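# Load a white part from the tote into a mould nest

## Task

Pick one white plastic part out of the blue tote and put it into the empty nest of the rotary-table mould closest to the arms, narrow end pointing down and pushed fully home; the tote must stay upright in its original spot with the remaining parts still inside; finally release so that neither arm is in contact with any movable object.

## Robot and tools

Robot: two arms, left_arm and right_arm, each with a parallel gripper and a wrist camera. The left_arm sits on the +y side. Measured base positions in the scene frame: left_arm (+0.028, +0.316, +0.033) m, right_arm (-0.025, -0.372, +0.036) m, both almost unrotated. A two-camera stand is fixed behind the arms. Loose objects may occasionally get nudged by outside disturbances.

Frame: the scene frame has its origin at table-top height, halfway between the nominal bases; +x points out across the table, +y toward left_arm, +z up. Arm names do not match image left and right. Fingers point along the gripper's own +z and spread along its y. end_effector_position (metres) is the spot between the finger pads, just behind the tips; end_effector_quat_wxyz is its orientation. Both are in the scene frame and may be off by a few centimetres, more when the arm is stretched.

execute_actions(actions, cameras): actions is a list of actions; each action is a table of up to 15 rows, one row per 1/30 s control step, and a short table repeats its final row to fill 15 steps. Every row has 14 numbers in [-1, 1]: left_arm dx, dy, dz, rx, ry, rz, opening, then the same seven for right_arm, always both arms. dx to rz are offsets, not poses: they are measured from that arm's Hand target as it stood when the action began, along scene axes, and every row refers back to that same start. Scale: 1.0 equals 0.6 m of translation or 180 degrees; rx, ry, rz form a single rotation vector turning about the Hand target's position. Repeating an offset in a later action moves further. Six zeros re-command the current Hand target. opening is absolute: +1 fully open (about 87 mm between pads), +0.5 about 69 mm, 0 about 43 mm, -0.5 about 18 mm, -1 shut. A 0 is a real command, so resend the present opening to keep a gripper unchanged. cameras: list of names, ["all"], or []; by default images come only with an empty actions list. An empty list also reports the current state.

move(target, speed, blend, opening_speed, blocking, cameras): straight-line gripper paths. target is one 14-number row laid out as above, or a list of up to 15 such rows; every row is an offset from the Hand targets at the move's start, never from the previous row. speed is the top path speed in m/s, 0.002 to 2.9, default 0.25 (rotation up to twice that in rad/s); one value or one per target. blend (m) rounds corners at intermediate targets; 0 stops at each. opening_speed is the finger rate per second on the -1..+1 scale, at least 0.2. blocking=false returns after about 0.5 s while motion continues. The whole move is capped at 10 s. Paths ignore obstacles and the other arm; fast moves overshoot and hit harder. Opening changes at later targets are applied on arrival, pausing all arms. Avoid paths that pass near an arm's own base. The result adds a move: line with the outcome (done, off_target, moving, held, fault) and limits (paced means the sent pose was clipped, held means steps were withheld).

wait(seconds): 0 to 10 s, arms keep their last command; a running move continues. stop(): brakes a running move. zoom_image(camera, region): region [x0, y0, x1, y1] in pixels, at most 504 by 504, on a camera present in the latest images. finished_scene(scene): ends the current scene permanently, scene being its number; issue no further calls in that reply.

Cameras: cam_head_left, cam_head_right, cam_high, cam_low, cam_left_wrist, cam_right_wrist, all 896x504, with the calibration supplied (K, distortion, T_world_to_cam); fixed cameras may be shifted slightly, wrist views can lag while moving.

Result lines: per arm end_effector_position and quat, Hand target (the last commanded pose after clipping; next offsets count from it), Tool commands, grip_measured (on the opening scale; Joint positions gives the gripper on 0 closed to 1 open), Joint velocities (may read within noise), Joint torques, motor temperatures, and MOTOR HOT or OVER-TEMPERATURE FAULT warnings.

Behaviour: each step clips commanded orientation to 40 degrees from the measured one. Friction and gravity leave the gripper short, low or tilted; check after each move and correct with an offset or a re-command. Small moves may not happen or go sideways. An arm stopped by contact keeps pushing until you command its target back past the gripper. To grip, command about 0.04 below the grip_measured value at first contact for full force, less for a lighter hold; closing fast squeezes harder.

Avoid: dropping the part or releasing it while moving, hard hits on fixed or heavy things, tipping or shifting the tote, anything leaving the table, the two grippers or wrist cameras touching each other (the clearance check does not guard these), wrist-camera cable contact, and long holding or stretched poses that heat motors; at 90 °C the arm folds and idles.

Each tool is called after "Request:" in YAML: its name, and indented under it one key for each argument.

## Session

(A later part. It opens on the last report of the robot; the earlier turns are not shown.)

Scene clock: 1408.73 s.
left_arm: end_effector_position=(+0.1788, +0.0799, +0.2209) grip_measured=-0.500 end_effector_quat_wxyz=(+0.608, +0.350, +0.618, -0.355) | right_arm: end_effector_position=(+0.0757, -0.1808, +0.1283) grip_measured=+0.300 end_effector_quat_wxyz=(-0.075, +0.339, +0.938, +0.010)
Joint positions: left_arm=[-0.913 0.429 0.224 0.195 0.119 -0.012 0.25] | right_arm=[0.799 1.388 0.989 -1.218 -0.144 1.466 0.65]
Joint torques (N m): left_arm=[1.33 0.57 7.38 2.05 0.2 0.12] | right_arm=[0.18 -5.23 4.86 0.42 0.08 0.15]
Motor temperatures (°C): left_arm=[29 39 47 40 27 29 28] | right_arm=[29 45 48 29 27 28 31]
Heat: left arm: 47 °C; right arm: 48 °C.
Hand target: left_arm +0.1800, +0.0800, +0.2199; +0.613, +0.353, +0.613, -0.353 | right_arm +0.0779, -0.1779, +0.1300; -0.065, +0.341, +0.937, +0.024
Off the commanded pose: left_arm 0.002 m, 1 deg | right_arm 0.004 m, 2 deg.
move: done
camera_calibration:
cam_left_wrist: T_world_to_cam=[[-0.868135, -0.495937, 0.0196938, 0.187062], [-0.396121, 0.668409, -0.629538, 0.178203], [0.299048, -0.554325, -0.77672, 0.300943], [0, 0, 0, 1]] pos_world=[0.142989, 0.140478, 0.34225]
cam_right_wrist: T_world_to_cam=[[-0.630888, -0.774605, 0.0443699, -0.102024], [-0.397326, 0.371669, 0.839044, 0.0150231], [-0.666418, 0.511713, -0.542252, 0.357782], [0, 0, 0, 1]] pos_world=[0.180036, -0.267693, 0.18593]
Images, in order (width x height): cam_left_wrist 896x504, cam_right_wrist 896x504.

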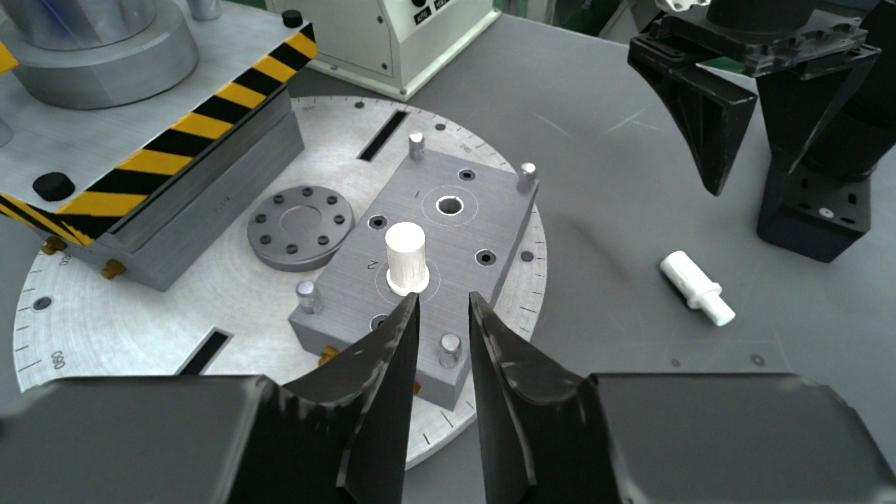

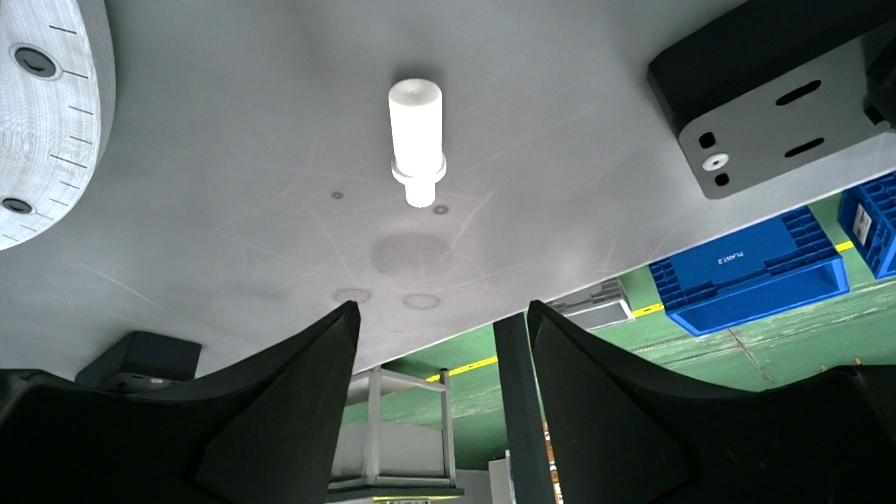

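Request:
move:
  target: [0,0,0,0,0,0,-0.5, -0.0058, 0.0263, -0.1, 0,0,0,0.3]
  speed: 0.1
  cameras: ["cam_left_wrist","cam_right_wrist"]

Scene clock: 1439.50 s.
left_arm: end_effector_position=(+0.1788, +0.0799, +0.2209) grip_measured=-0.500 end_effector_quat_wxyz=(+0.608, +0.350, +0.618, -0.355) | right_arm: end_effector_position=(+0.0732, -0.1645, +0.0739) grip_measured=+0.300 end_effector_quat_wxyz=(-0.068, +0.339, +0.938, +0.023)
Joint positions: left_arm=[-0.913 0.429 0.224 0.195 0.119 -0.012 0.25] | right_arm=[0.859 1.457 0.824 -0.946 -0.144 1.529 0.65]
Joint torques (N m): left_arm=[1.32 0.59 7.35 2.05 0.19 0.12] | right_arm=[0.18 -2.89 4.7 0.52 0.09 0.14]
Heat: left arm: 47 °C; right arm: 45 °C.
Hand target: left_arm +0.1800, +0.0800, +0.2199; +0.613, +0.353, +0.613, -0.353 | right_arm +0.0744, -0.1622, +0.0700; -0.065, +0.341, +0.937, +0.024
Off the commanded pose: left_arm 0.002 m, 1 deg | right_arm 0.005 m, 0 deg.
move: done
camera_calibration:
cam_left_wrist: T_world_to_cam=[[-0.868135, -0.495937, 0.0196938, 0.187062], [-0.396121, 0.668409, -0.629538, 0.178203], [0.299048, -0.554325, -0.77672, 0.300943], [0, 0, 0, 1]] pos_world=[0.142989, 0.140478, 0.34225]
cam_right_wrist: T_world_to_cam=[[-0.632263, -0.774606, 0.0150944, -0.0863586], [-0.415165, 0.355194, 0.837541, 0.0523394], [-0.654126, 0.52328, -0.546165, 0.319529], [0, 0, 0, 1]] pos_world=[0.17614, -0.252688, 0.131983]
Images, in order (width x height): cam_left_wrist 896x504, cam_right_wrist 896x504.

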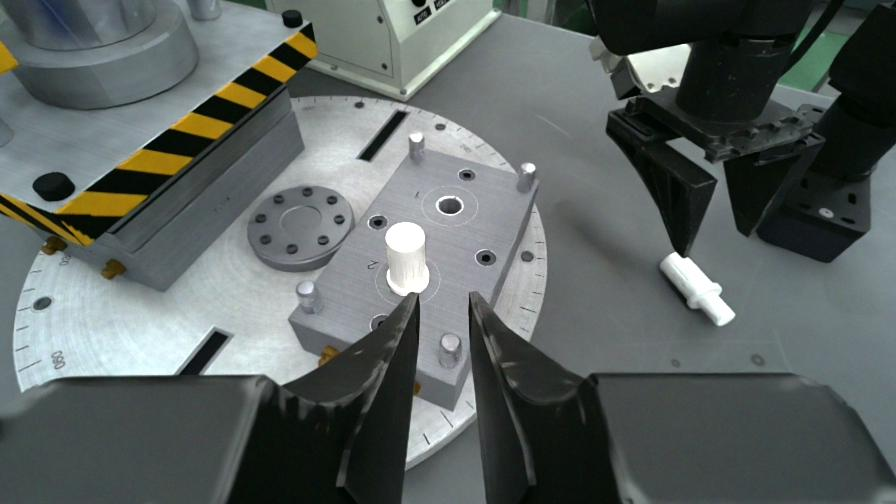

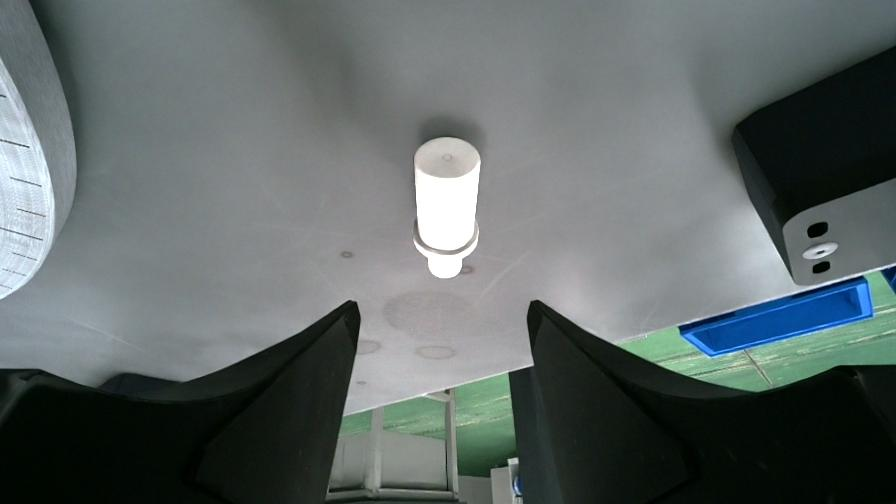

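Request:
move:
  target: [0,0,0,0,0,0,-0.5, -0.0030, 0.0010, -0.07, 0,0,0,0.3]
  speed: 0.08
  cameras: ["cam_left_wrist","cam_right_wrist"]

Scene clock: 1455.57 s.
left_arm: end_effector_position=(+0.1788, +0.0799, +0.2209) grip_measured=-0.500 end_effector_quat_wxyz=(+0.608, +0.350, +0.618, -0.355) | right_arm: end_effector_position=(+0.0718, -0.1635, +0.0318) grip_measured=+0.300 end_effector_quat_wxyz=(-0.068, +0.339, +0.938, +0.023)
Joint positions: left_arm=[-0.913 0.429 0.224 0.195 0.119 -0.012 0.25] | right_arm=[0.867 1.545 0.715 -0.748 -0.144 1.537 0.65]
Joint torques (N m): left_arm=[1.31 0.58 7.36 2.06 0.19 0.12] | right_arm=[0.18 -3.15 4.27 0.53 0.09 0.15]
Heat: left arm: 47 °C; right arm: 45 °C.
Hand target: left_arm +0.1800, +0.0800, +0.2199; +0.613, +0.353, +0.613, -0.353 | right_arm +0.0727, -0.1616, +0.0281; -0.065, +0.341, +0.937, +0.024
Off the commanded pose: left_arm 0.002 m, 1 deg | right_arm 0.004 m, 0 deg.
move: done
camera_calibration:
cam_left_wrist: T_world_to_cam=[[-0.868135, -0.495937, 0.0196938, 0.187062], [-0.396121, 0.668409, -0.629538, 0.178203], [0.299048, -0.554325, -0.77672, 0.300943], [0, 0, 0, 1]] pos_world=[0.142989, 0.140478, 0.34225]
cam_right_wrist: T_world_to_cam=[[-0.632188, -0.774668, 0.0150826, -0.0857853], [-0.415283, 0.355208, 0.837477, 0.0865741], [-0.654124, 0.523179, -0.546264, 0.295082], [0, 0, 0, 1]] pos_world=[0.174741, -0.251588, 0.0899827]
Images, in order (width x height): cam_left_wrist 896x504, cam_right_wrist 896x504.

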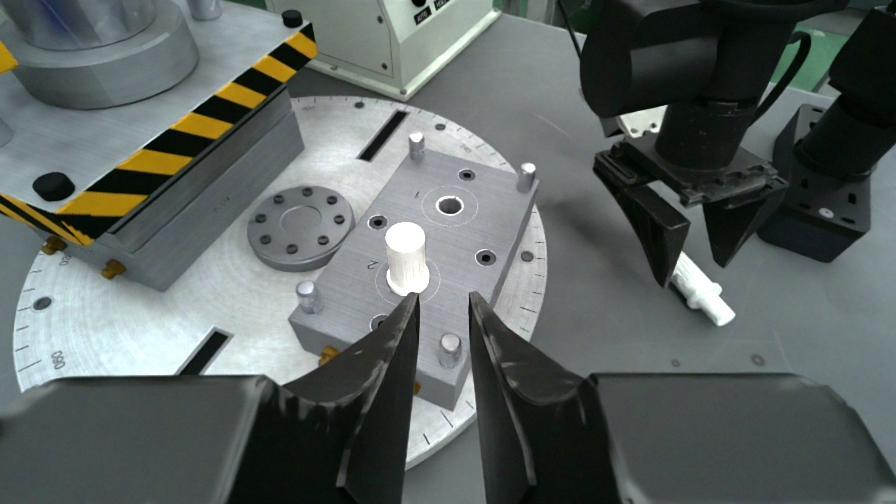

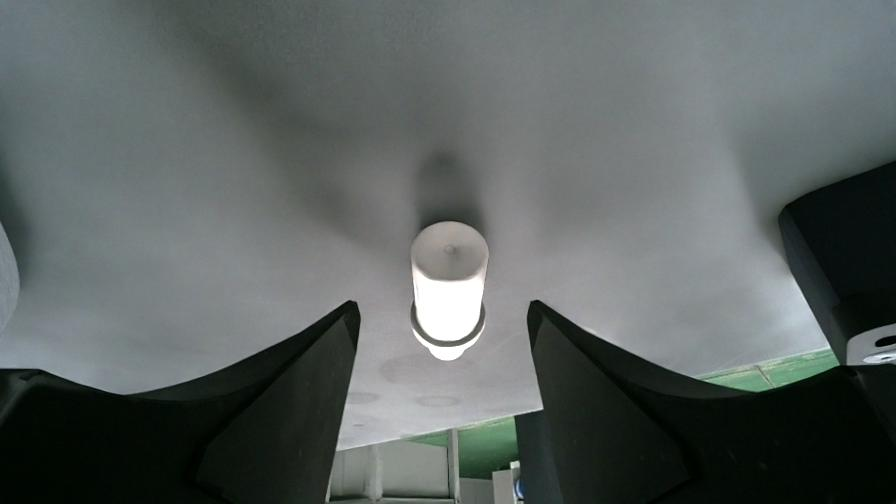

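Request:
move:
  target: [0,0,0,0,0,0,-0.5, -0.0062, 0.0017, -0.0308, 0,0,0,0.3]
  speed: 0.05
  cameras: ["cam_left_wrist","cam_right_wrist"]

Scene clock: 1475.77 s.
left_arm: end_effector_position=(+0.1788, +0.0799, +0.2209) grip_measured=-0.500 end_effector_quat_wxyz=(+0.608, +0.350, +0.618, -0.355) | right_arm: end_effector_position=(+0.0683, -0.1621, +0.0132) grip_measured=+0.300 end_effector_quat_wxyz=(-0.068, +0.339, +0.938, +0.023)
Joint positions: left_arm=[-0.913 0.429 0.224 0.195 0.119 -0.012 0.25] | right_arm=[0.883 1.592 0.67 -0.654 -0.144 1.553 0.65]
Joint torques (N m): left_arm=[1.32 0.58 7.38 2.05 0.2 0.11] | right_arm=[0.1 -3.28 3.9 0.55 0.07 0.14]
Motor temperatures (°C): left_arm=[29 35 47 42 27 29 28] | right_arm=[29 42 43 28 27 28 31]
Heat: left arm: 47 °C; right arm: 43 °C.
Hand target: left_arm +0.1800, +0.0800, +0.2199; +0.613, +0.353, +0.613, -0.353 | right_arm +0.0689, -0.1605, +0.0096; -0.065, +0.341, +0.937, +0.024
Off the commanded pose: left_arm 0.002 m, 1 deg | right_arm 0.004 m, 0 deg.
move: done
camera_calibration:
cam_left_wrist: T_world_to_cam=[[-0.868135, -0.495937, 0.0196938, 0.187062], [-0.396121, 0.668409, -0.629538, 0.178203], [0.299048, -0.554325, -0.77672, 0.300943], [0, 0, 0, 1]] pos_world=[0.142989, 0.140478, 0.34225]
cam_right_wrist: T_world_to_cam=[[-0.632069, -0.774765, 0.0151051, -0.0866155], [-0.41532, 0.355155, 0.837481, 0.100235], [-0.654215, 0.523072, -0.546258, 0.281953], [0, 0, 0, 1]] pos_world=[0.171341, -0.250188, 0.0713827]
Images, in order (width x height): cam_left_wrist 896x504, cam_right_wrist 896x504.

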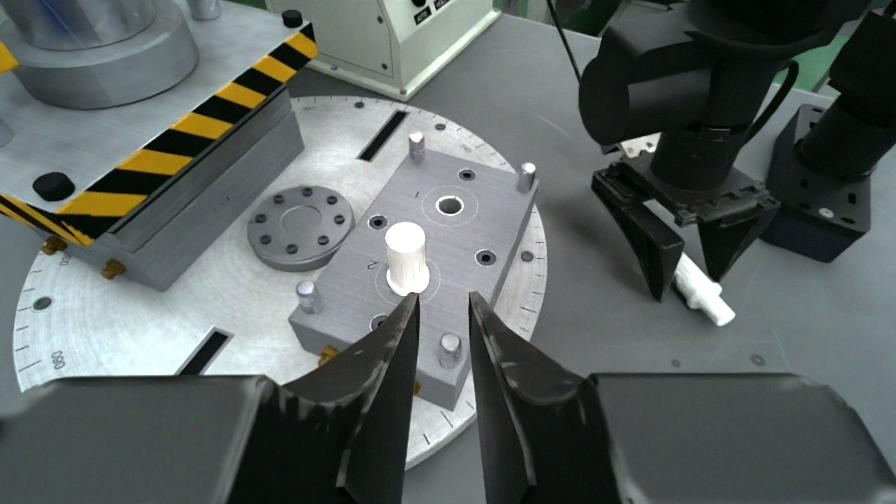

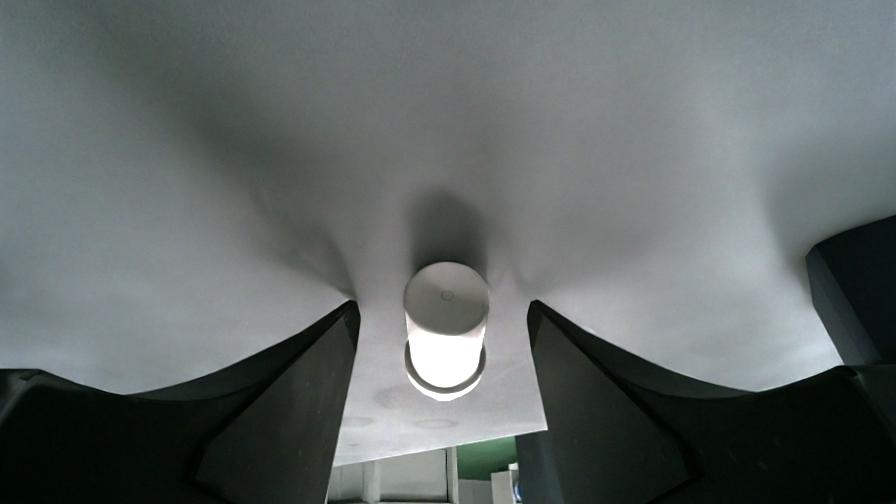

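Request:
move:
  target: [0,0,0,0,0,0,-0.5, 0,0,0.003, 0,0,0,-0.42]
  speed: 0.05
  opening_speed: 0.5
  cameras: ["cam_left_wrist","cam_right_wrist"]

Scene clock: 1487.47 s.
left_arm: end_effector_position=(+0.1788, +0.0799, +0.2209) grip_measured=-0.500 end_effector_quat_wxyz=(+0.608, +0.350, +0.618, -0.355) | right_arm: end_effector_position=(+0.0684, -0.1620, +0.0132) grip_measured=-0.368 end_effector_quat_wxyz=(-0.068, +0.339, +0.938, +0.024)
Joint positions: left_arm=[-0.913 0.429 0.224 0.195 0.119 -0.012 0.25] | right_arm=[0.883 1.592 0.67 -0.653 -0.144 1.553 0.316]
Joint torques (N m): left_arm=[1.32 0.58 7.36 2.05 0.19 0.12] | right_arm=[0.21 -3.74 4.11 0.44 0.1 0.15]
Heat: left arm: 47 °C; right arm: 42 °C.
Hand target: left_arm +0.1800, +0.0800, +0.2198; +0.612, +0.353, +0.613, -0.353 | right_arm +0.0689, -0.1605, +0.0114; -0.065, +0.342, +0.937, +0.024
Off the commanded pose: left_arm 0.002 m, 1 deg | right_arm 0.002 m, 0 deg.
move: done
camera_calibration:
cam_left_wrist: T_world_to_cam=[[-0.868135, -0.495937, 0.0196938, 0.187062], [-0.396121, 0.668409, -0.629538, 0.178203], [0.299048, -0.554325, -0.77672, 0.300943], [0, 0, 0, 1]] pos_world=[0.142989, 0.140478, 0.34225]
cam_right_wrist: T_world_to_cam=[[-0.632341, -0.774551, 0.0147169, -0.086488], [-0.415451, 0.355084, 0.837446, 0.100242], [-0.65387, 0.523437, -0.546322, 0.281989], [0, 0, 0, 1]] pos_world=[0.17134, -0.250187, 0.0713821]
Images, in order (width x height): cam_left_wrist 896x504, cam_right_wrist 896x504.

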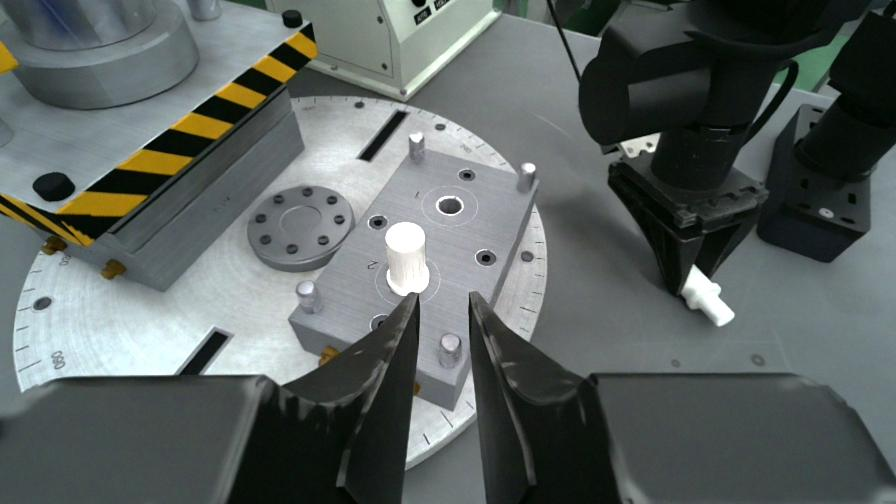

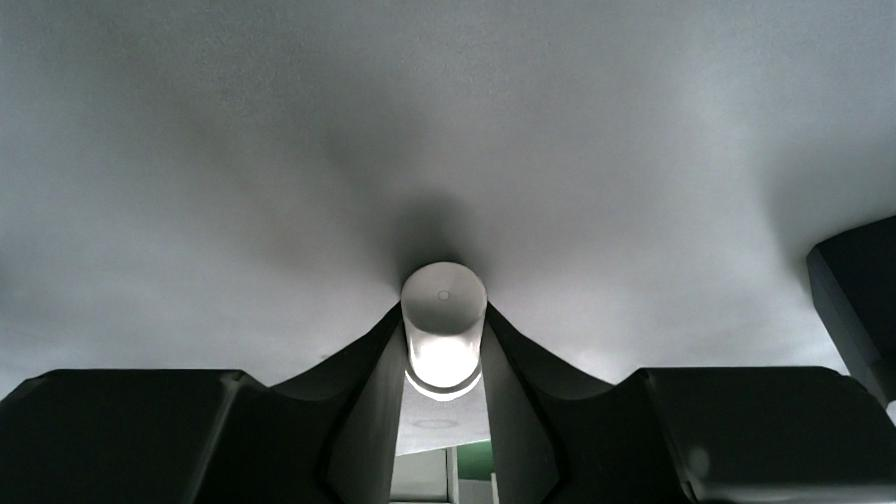

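Request:
zoom_image:
  camera: "cam_left_wrist"
  region: [560, 40, 840, 340]

Request:
wait:
  seconds: 0.1
  cameras: ["cam_low", "cam_high", "cam_head_left"]

Request:
zoom_image:
  camera: "cam_low"
  region: [180, 40, 400, 320]

Scaled by 1.680 from the camera's 896x504 image, which has a finer 1280x720 frame.

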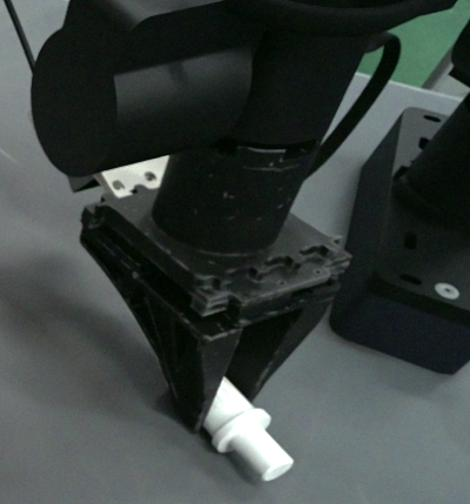

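Scene clock: 1561.17 s.
left_arm: end_effector_position=(+0.1788, +0.0799, +0.2209) grip_measured=-0.500 end_effector_quat_wxyz=(+0.608, +0.350, +0.618, -0.355) | right_arm: end_effector_position=(+0.0684, -0.1620, +0.0132) grip_measured=-0.368 end_effector_quat_wxyz=(-0.068, +0.339, +0.938, +0.024)
Joint positions: left_arm=[-0.913 0.429 0.224 0.195 0.119 -0.012 0.25] | right_arm=[0.883 1.592 0.67 -0.653 -0.144 1.553 0.316]
Joint torques (N m): left_arm=[1.32 0.59 7.38 2.05 0.19 0.12] | right_arm=[0.13 -3.7 4.25 0.44 0.1 0.14]
Heat: left arm: 47 °C; right arm: 42 °C.
Hand target: left_arm +0.1800, +0.0800, +0.2198; +0.612, +0.353, +0.613, -0.353 | right_arm +0.0689, -0.1605, +0.0114; -0.065, +0.342, +0.937, +0.024
Tool commands: left_gripper/opening=-0.5 right_gripper/opening=-0.42
Off the commanded pose: left_arm 0.002 m, 1 deg | right_arm 0.002 m, 0 deg.
wait: 0.10 s; at rest from the start
Images, in order (width x height): cam_head_left 896x504, cam_high 896x504, cam_low 896x504.

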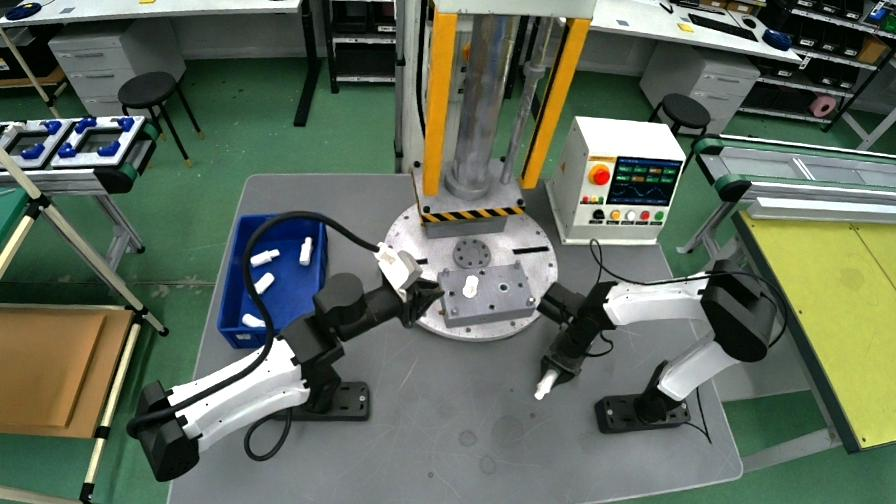

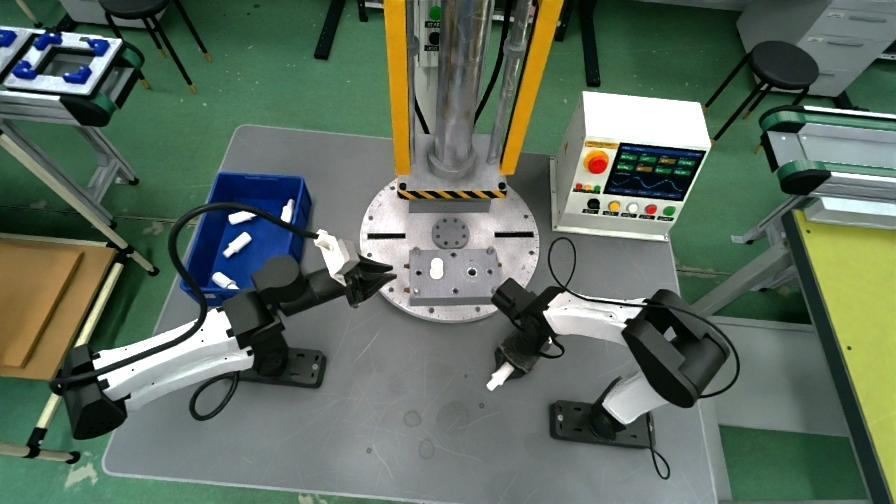

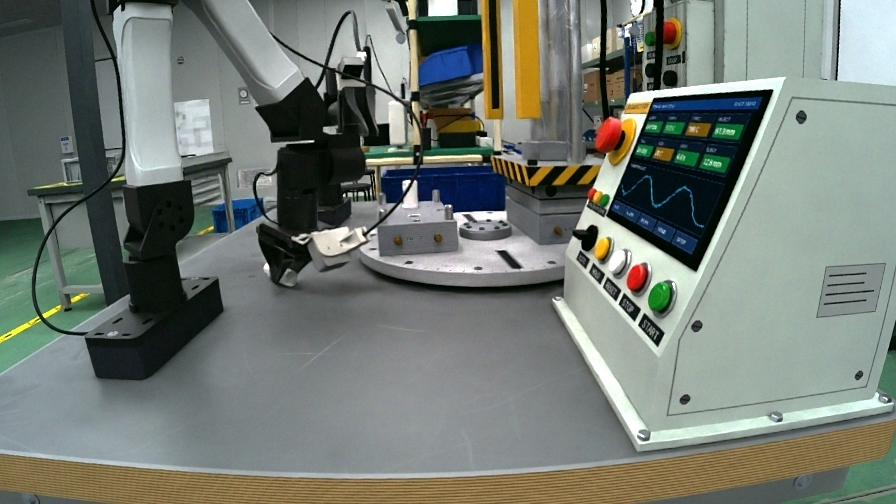

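Scaled by 1.800 from the camera's 896x504 image, which has a finer 1280x720 frame.

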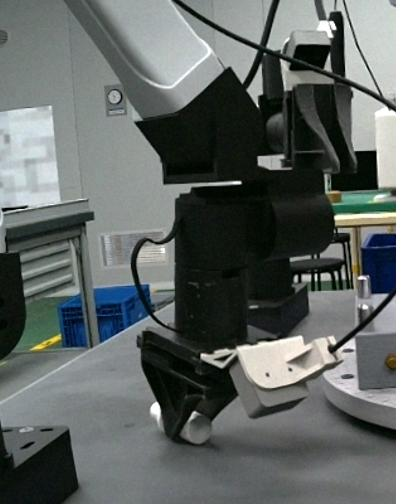

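Request:
move:
  target:
    - [0,0,0,0,0,0,-0.5, 0,0,0.003, 0,0,0,-0.42]
    - [0,0,0,0,0,0,-0.5, 0,0,0.003, 0,0,0,0.2]
  speed: 0.05
  opening_speed: 0.5
  cameras: ["cam_right_wrist"]

Request:
move:
  target: [0,0,0,0,0,0,-0.5, 0,0,0, 0.0249,0.0299,0,0.2]
  speed: 0.08
  cameras: ["cam_right_wrist", "cam_low"]

Scene clock: 1600.90 s.
left_arm: end_effector_position=(+0.1788, +0.0799, +0.2209) grip_measured=-0.500 end_effector_quat_wxyz=(+0.608, +0.350, +0.618, -0.355) | right_arm: end_effector_position=(+0.0684, -0.1620, +0.0132) grip_measured=+0.200 end_effector_quat_wxyz=(-0.068, +0.339, +0.938, +0.024)
Joint positions: left_arm=[-0.913 0.429 0.224 0.195 0.119 -0.012 0.25] | right_arm=[0.883 1.592 0.67 -0.653 -0.144 1.553 0.6]
Joint torques (N m): left_arm=[1.35 0.59 7.36 2.06 0.2 0.11] | right_arm=[0.18 -4 4.51 0.32 0.08 0.16]
Heat: left arm: 47 °C; right arm: 42 °C.
Hand target: left_arm +0.1800, +0.0800, +0.2198; +0.612, +0.353, +0.613, -0.353 | right_arm +0.0689, -0.1605, +0.0132; -0.065, +0.342, +0.937, +0.024
Off the commanded pose: left_arm 0.002 m, 1 deg | right_arm 0.002 m, 0 deg.
move: done
camera_calibration:
cam_right_wrist: T_world_to_cam=[[-0.632341, -0.774551, 0.0147169, -0.086488], [-0.415451, 0.355084, 0.837446, 0.100242], [-0.65387, 0.523437, -0.546322, 0.281989], [0, 0, 0, 1]] pos_world=[0.17134, -0.250187, 0.0713821]
Images, in order (width x height): cam_right_wrist 896x504.

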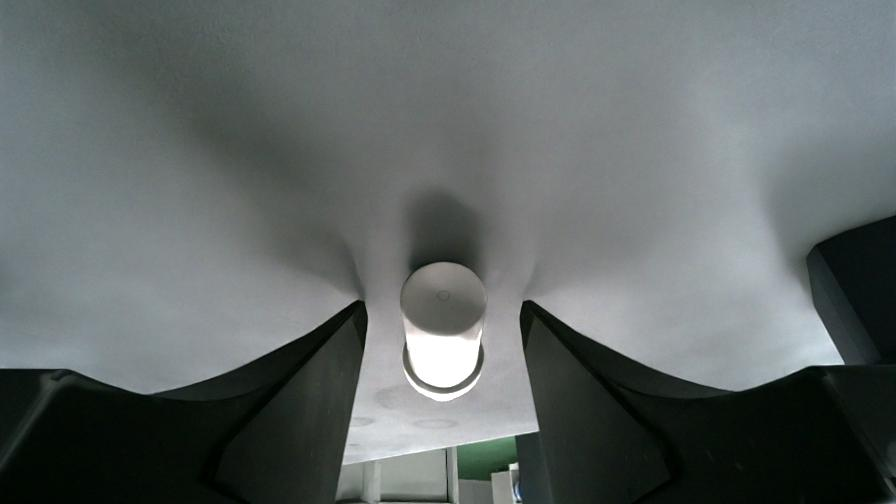

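Scene clock: 1602.23 s.
left_arm: end_effector_position=(+0.1788, +0.0799, +0.2209) grip_measured=-0.500 end_effector_quat_wxyz=(+0.608, +0.350, +0.618, -0.355) | right_arm: end_effector_position=(+0.0680, -0.1618, +0.0155) grip_measured=+0.200 end_effector_quat_wxyz=(-0.119, +0.343, +0.931, +0.039)
Joint positions: left_arm=[-0.913 0.429 0.224 0.195 0.119 -0.012 0.25] | right_arm=[0.806 1.621 0.67 -0.65 -0.25 1.483 0.6]
Joint torques (N m): left_arm=[1.32 0.59 7.38 2.05 0.19 0.12] | right_arm=[-0.9 -3.36 3.74 0.51 -0.14 -0.09]
Heat: left arm: 47 °C; right arm: 42 °C.
Hand target: left_arm +0.1800, +0.0800, +0.2198; +0.612, +0.353, +0.613, -0.353 | right_arm +0.0689, -0.1605, +0.0131; -0.122, +0.339, +0.932, +0.045
Off the commanded pose: left_arm 0.002 m, 1 deg | right_arm 0.003 m, 1 deg.
move: done
camera_calibration:
cam_right_wrist: T_world_to_cam=[[-0.639407, -0.768595, 0.0204848, -0.0852808], [-0.336653, 0.303821, 0.891267, 0.0836603], [-0.691248, 0.562987, -0.453015, 0.290411], [0, 0, 0, 1]] pos_world=[0.174381, -0.254462, 0.0587439]
Images, in order (width x height): cam_low 896x504, cam_right_wrist 896x504.

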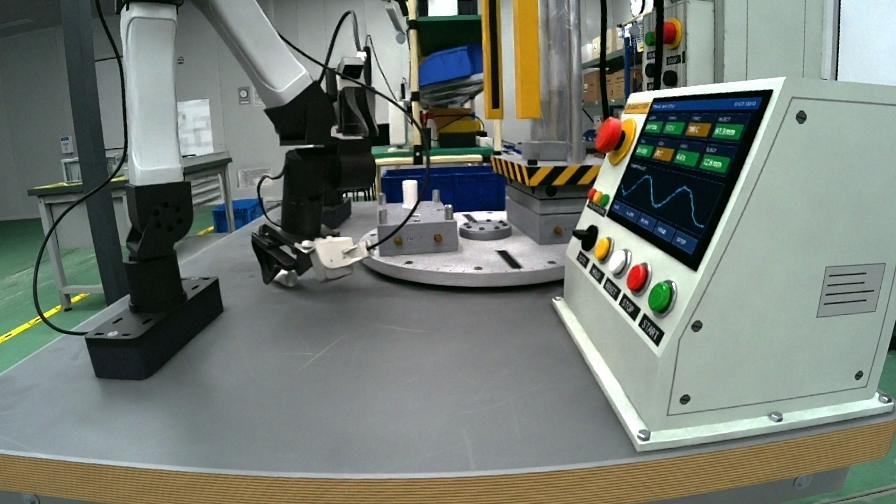

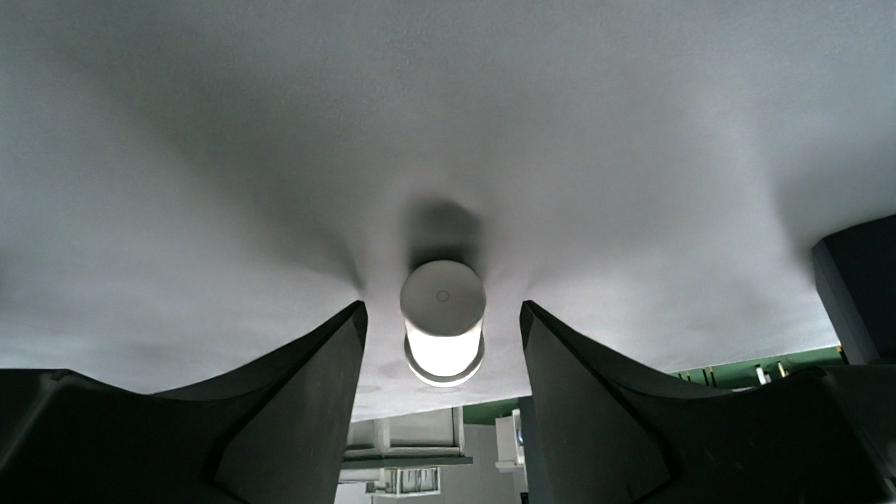

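Request:
move:
  target: [0,0,0,0,0,0,-0.5, 0,0,0, 0,0,0,-0.42]
  speed: 0.05
  opening_speed: 0.5
  cameras: ["cam_right_wrist"]

Request:
move:
  target: [0,0,0,0,0,0,-0.5, 0,0,0.1, 0,0,0,-0.42]
  speed: 0.08
  cameras: ["cam_right_wrist", "cam_left_wrist"]

Scene clock: 1614.93 s.
left_arm: end_effector_position=(+0.1788, +0.0799, +0.2210) grip_measured=-0.500 end_effector_quat_wxyz=(+0.608, +0.350, +0.618, -0.355) | right_arm: end_effector_position=(+0.0679, -0.1618, +0.0155) grip_measured=-0.368 end_effector_quat_wxyz=(-0.119, +0.342, +0.931, +0.039)
Joint positions: left_arm=[-0.913 0.429 0.224 0.195 0.119 -0.012 0.25] | right_arm=[0.806 1.621 0.67 -0.65 -0.25 1.483 0.316]
Joint torques (N m): left_arm=[1.32 0.58 7.38 2.05 0.19 0.13] | right_arm=[-0.87 -3.4 3.86 0.5 -0.11 -0.12]
Heat: left arm: 47 °C; right arm: 41 °C.
Hand target: left_arm +0.1800, +0.0800, +0.2199; +0.613, +0.353, +0.613, -0.353 | right_arm +0.0689, -0.1606, +0.0131; -0.122, +0.339, +0.932, +0.045
Off the commanded pose: left_arm 0.002 m, 1 deg | right_arm 0.003 m, 1 deg.
move: done
camera_calibration:
cam_right_wrist: T_world_to_cam=[[-0.638812, -0.769098, 0.0201967, -0.0854174], [-0.336851, 0.303196, 0.891405, 0.0834987], [-0.691701, 0.562637, -0.452757, 0.29033], [0, 0, 0, 1]] pos_world=[0.174383, -0.254362, 0.058743]
Images, in order (width x height): cam_right_wrist 896x504.

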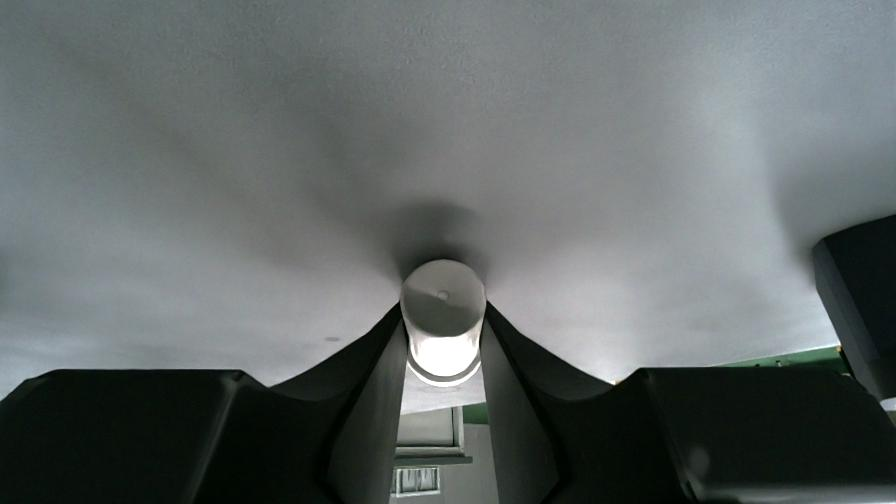

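Scene clock: 1616.43 s.
left_arm: end_effector_position=(+0.1788, +0.0799, +0.2210) grip_measured=-0.500 end_effector_quat_wxyz=(+0.608, +0.350, +0.618, -0.355) | right_arm: end_effector_position=(+0.0653, -0.1645, +0.0627) grip_measured=-0.368 end_effector_quat_wxyz=(-0.124, +0.343, +0.931, +0.030)
Joint positions: left_arm=[-0.913 0.429 0.224 0.195 0.119 -0.012 0.25] | right_arm=[0.806 1.503 0.779 -0.897 -0.25 1.483 0.316]
Joint torques (N m): left_arm=[1.35 0.61 7.39 2.05 0.19 0.12] | right_arm=[-0.8 -5.57 6.94 -0.01 -0.12 -0.09]
Heat: left arm: 47 °C; right arm: 41 °C.
Hand target: left_arm +0.1800, +0.0800, +0.2199; +0.613, +0.353, +0.613, -0.353 | right_arm +0.0689, -0.1605, +0.0731; -0.122, +0.339, +0.932, +0.045
Off the commanded pose: left_arm 0.002 m, 1 deg | right_arm 0.012 m, 2 deg.
move: off_target (right_arm)
camera_calibration:
cam_left_wrist: T_world_to_cam=[[-0.868112, -0.495979, 0.0196436, 0.18708], [-0.396006, 0.668183, -0.62985, 0.17839], [0.299267, -0.554559, -0.776469, 0.300936], [0, 0, 0, 1]] pos_world=[0.14299, 0.140477, 0.342352]
cam_right_wrist: T_world_to_cam=[[-0.63841, -0.768637, 0.0403683, -0.0912728], [-0.323985, 0.315928, 0.891753, 0.0426035], [-0.698187, 0.556225, -0.450719, 0.31058], [0, 0, 0, 1]] pos_world=[0.172376, -0.256368, 0.105677]
Images, in order (width x height): cam_left_wrist 896x504, cam_right_wrist 896x504.

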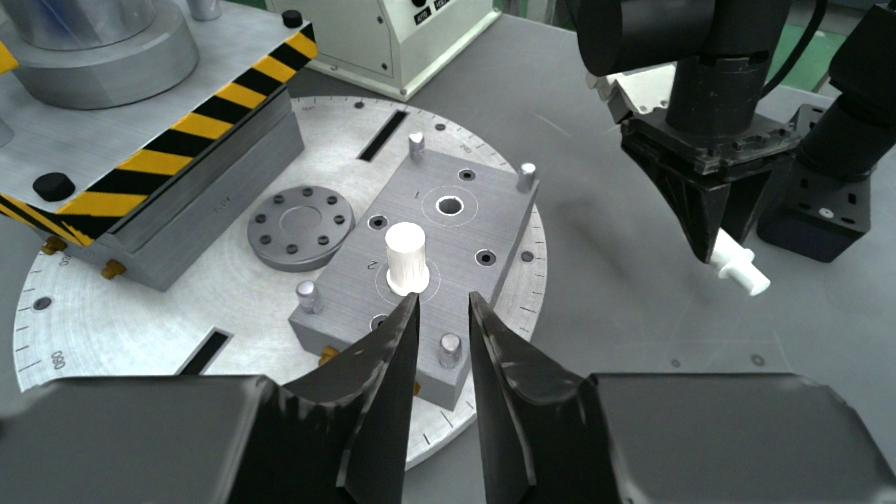

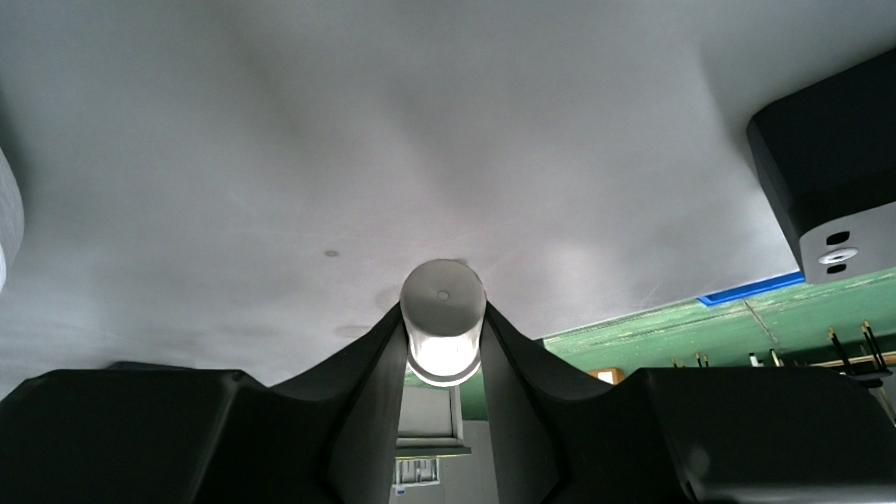

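Request:
zoom_image:
  camera: "cam_left_wrist"
  region: [580, 60, 840, 320]

Scaled by 1.938 from the camera's 896x504 image, which has a finer 1280x720 frame.

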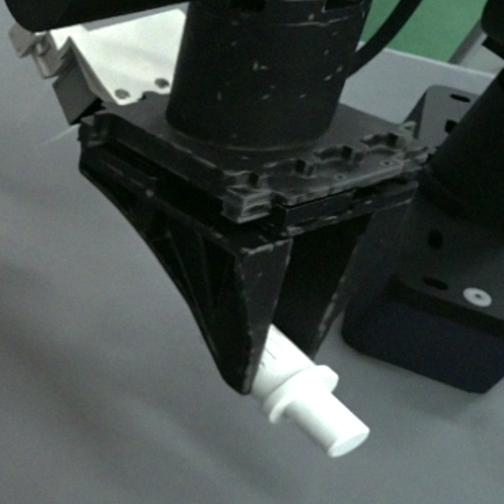

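Request:
move:
  target:
    - [0,0,0,0,0,0,-0.5, 0,0,0.08, 0,0,0,-0.42]
    - [0,0,0,0,0,0,-0.5, 0.085,-0.049,0.328, -0.0952,-0.5387,0.2506,-0.42]
  speed: [0.1, 0.25]
  blend: 0.02
  cameras: ["cam_right_wrist", "cam_left_wrist", "cam_low"]

Scene clock: 1701.17 s.
left_arm: end_effector_position=(+0.1788, +0.0799, +0.2210) grip_measured=-0.500 end_effector_quat_wxyz=(+0.608, +0.350, +0.618, -0.355) | right_arm: end_effector_position=(+0.1189, -0.1912, +0.2685) grip_measured=-0.369 end_effector_quat_wxyz=(+0.631, -0.139, +0.756, +0.105)
Joint positions: left_arm=[-0.913 0.429 0.224 0.195 0.119 -0.012 0.25] | right_arm=[1.689 0.72 0.725 -0.641 1.262 0.596 0.316]
Joint torques (N m): left_arm=[1.36 0.61 7.36 2.05 0.19 0.12] | right_arm=[-0.9 -0.79 5.72 1.8 0.35 -0.1]
Heat: left arm: 47 °C; right arm: 45 °C.
Hand target: left_arm +0.1800, +0.0800, +0.2199; +0.613, +0.353, +0.613, -0.353 | right_arm +0.1199, -0.1900, +0.2700; +0.633, -0.132, +0.755, +0.112
Off the commanded pose: left_arm 0.002 m, 1 deg | right_arm 0.002 m, 1 deg.
move: done
camera_calibration:
cam_left_wrist: T_world_to_cam=[[-0.868112, -0.495979, 0.0196436, 0.18708], [-0.396006, 0.668183, -0.62985, 0.17839], [0.299267, -0.554559, -0.776469, 0.300936], [0, 0, 0, 1]] pos_world=[0.14299, 0.140477, 0.342352]
cam_right_wrist: T_world_to_cam=[[0.330236, -0.943516, 0.0268641, -0.231007], [-0.804545, -0.296251, -0.514725, 0.20257], [0.49361, 0.148368, -0.856934, 0.345021], [0, 0, 0, 1]] pos_world=[0.0689578, -0.209137, 0.406135]
Images, in order (width x height): cam_low 896x504, cam_left_wrist 896x504, cam_right_wrist 896x504.

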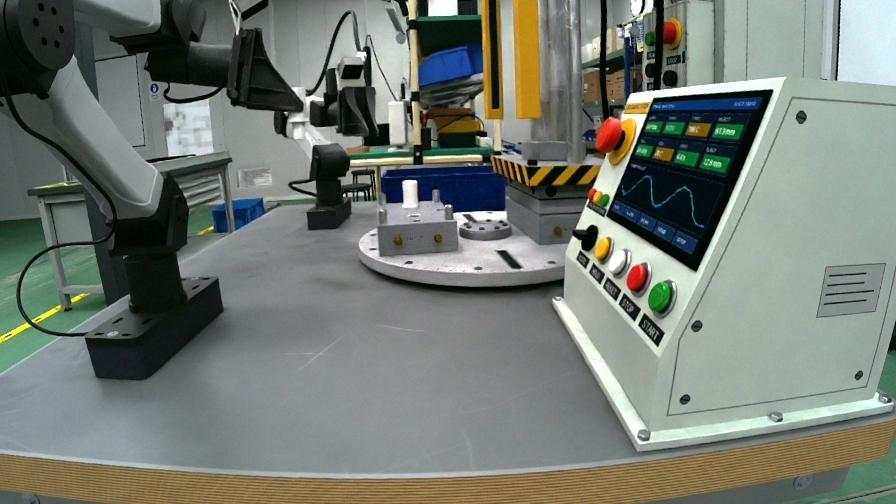

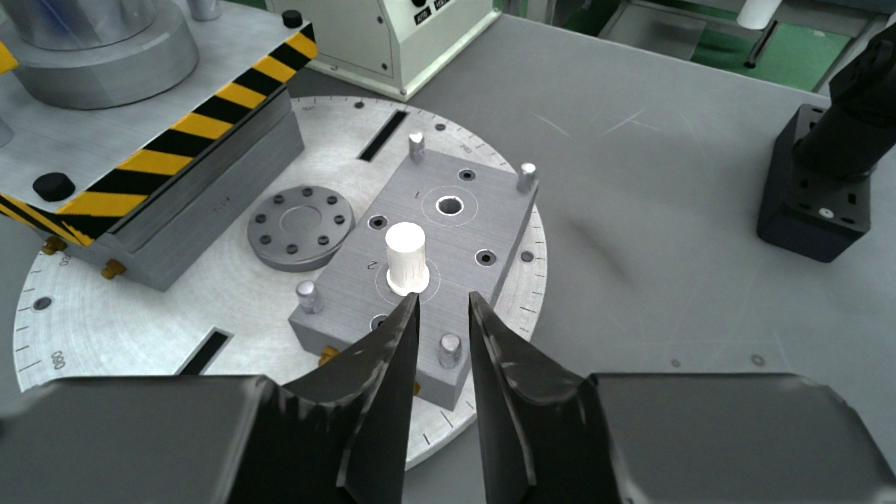

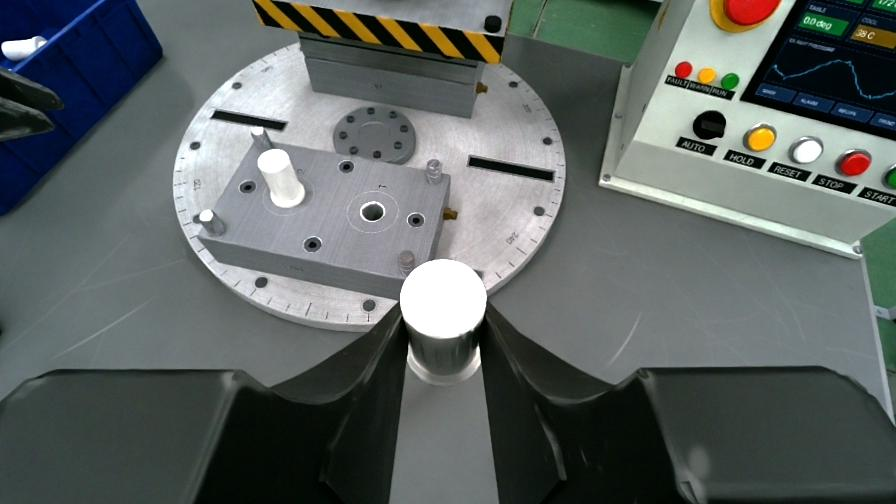

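Request:
move:
  target: [0,0,0,0,0,0,-0.5, 0.2468,0.1967,-0.08, 0,0,0,-0.42]
  speed: 0.15
  cameras: ["cam_right_wrist", "cam_left_wrist", "cam_low"]

Scene clock: 1724.60 s.
left_arm: end_effector_position=(+0.1788, +0.0799, +0.2210) grip_measured=-0.500 end_effector_quat_wxyz=(+0.608, +0.350, +0.618, -0.355) | right_arm: end_effector_position=(+0.2612, -0.0810, +0.2062) grip_measured=-0.369 end_effector_quat_wxyz=(+0.620, -0.141, +0.766, +0.096)
Joint positions: left_arm=[-0.913 0.429 0.224 0.195 0.119 -0.012 0.25] | right_arm=[1.088 1.387 0.72 0.383 0.708 0.16 0.316]
Joint torques (N m): left_arm=[1.29 0.58 7.34 2.05 0.19 0.12] | right_arm=[-0.91 -3.59 9.29 2.36 0.07 -0.08]
Heat: left arm: 47 °C; right arm: 44 °C.
Hand target: left_arm +0.1800, +0.0800, +0.2199; +0.613, +0.353, +0.613, -0.353 | right_arm +0.2680, -0.0720, +0.2219; +0.633, -0.132, +0.755, +0.112
Off the commanded pose: left_arm 0.002 m, 1 deg | right_arm 0.019 m, 3 deg.
move: off_target (right_arm)
camera_calibration:
cam_left_wrist: T_world_to_cam=[[-0.868112, -0.495979, 0.0196436, 0.18708], [-0.396006, 0.668183, -0.62985, 0.17839], [0.299267, -0.554559, -0.776469, 0.300936], [0, 0, 0, 1]] pos_world=[0.14299, 0.140477, 0.342352]
cam_right_wrist: T_world_to_cam=[[0.323975, -0.945334, 0.0371943, -0.17289], [-0.820767, -0.300403, -0.4859, 0.315628], [0.470511, 0.126892, -0.873223, 0.212712], [0, 0, 0, 1]] pos_world=[0.214986, -0.0956147, 0.345539]
Images, in order (width x height): cam_low 896x504, cam_left_wrist 896x504, cam_right_wrist 896x504.

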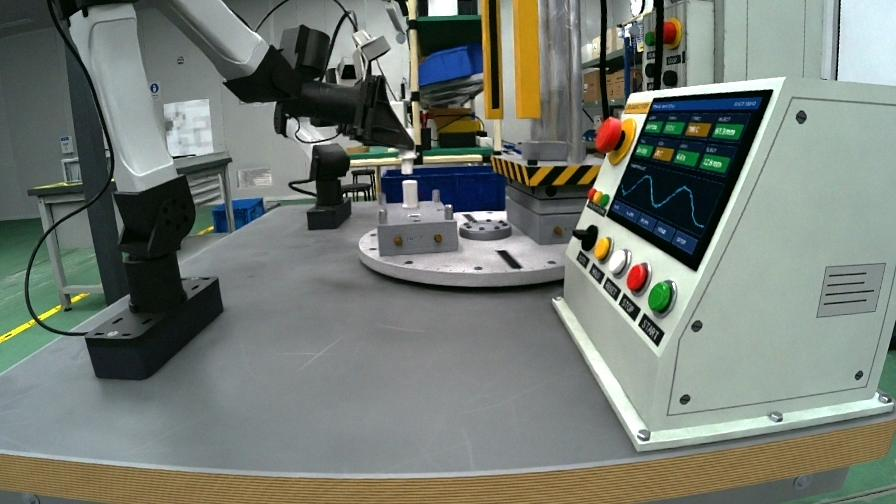

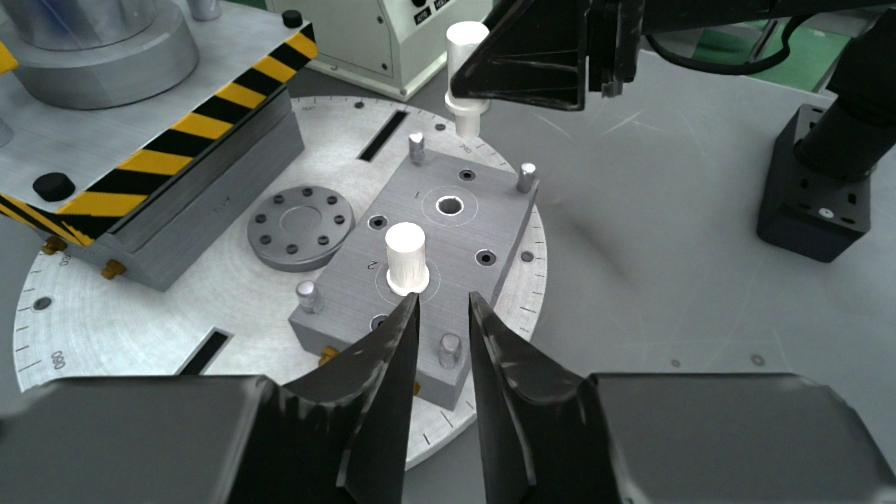

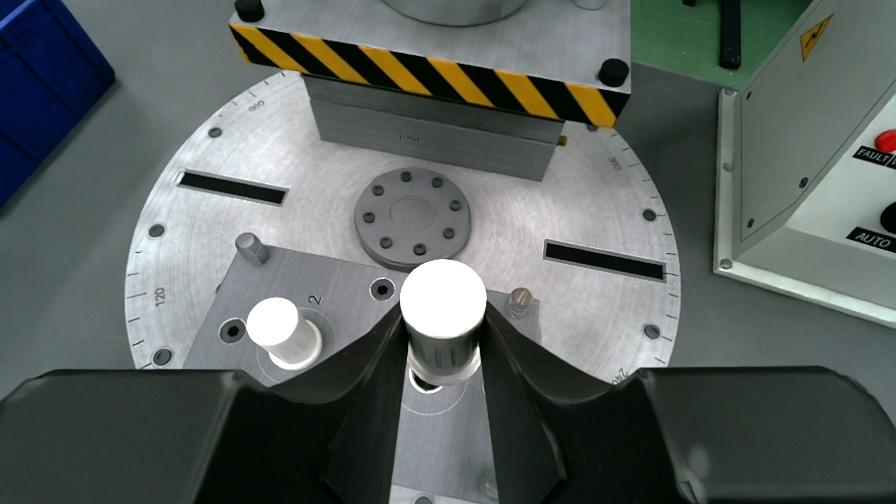

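Request:
zoom_image:
  camera: "cam_right_wrist"
  region: [340, 250, 560, 470]

Request:
zoom_image:
  camera: "cam_left_wrist"
  region: [360, 10, 580, 310]

Request:
zoom_image:
  camera: "cam_low"
  region: [340, 100, 500, 280]

Scaled by 2.291 from the camera's 896x504 image, which has a finer 1280x720 frame.

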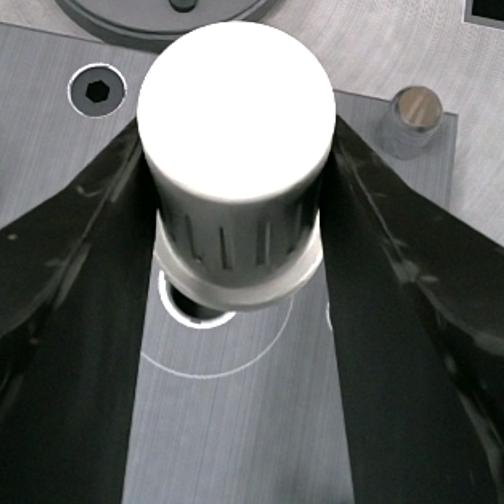

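Scaled by 1.680 from the camera's 896x504 image, which has a finer 1280x720 frame.

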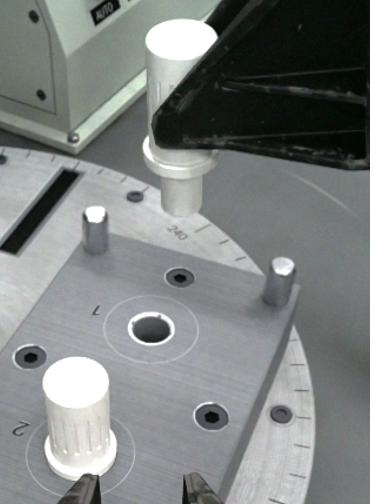

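Scaled by 2.800 from the camera's 896x504 image, which has a finer 1280x720 frame.

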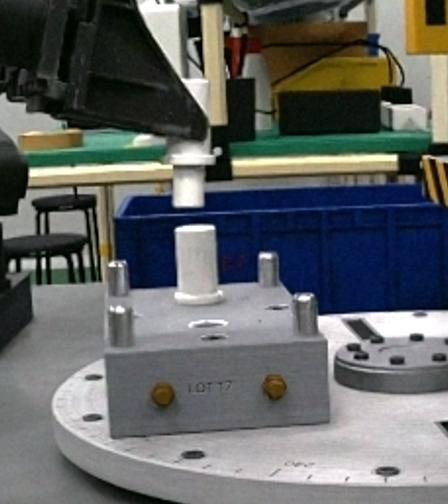

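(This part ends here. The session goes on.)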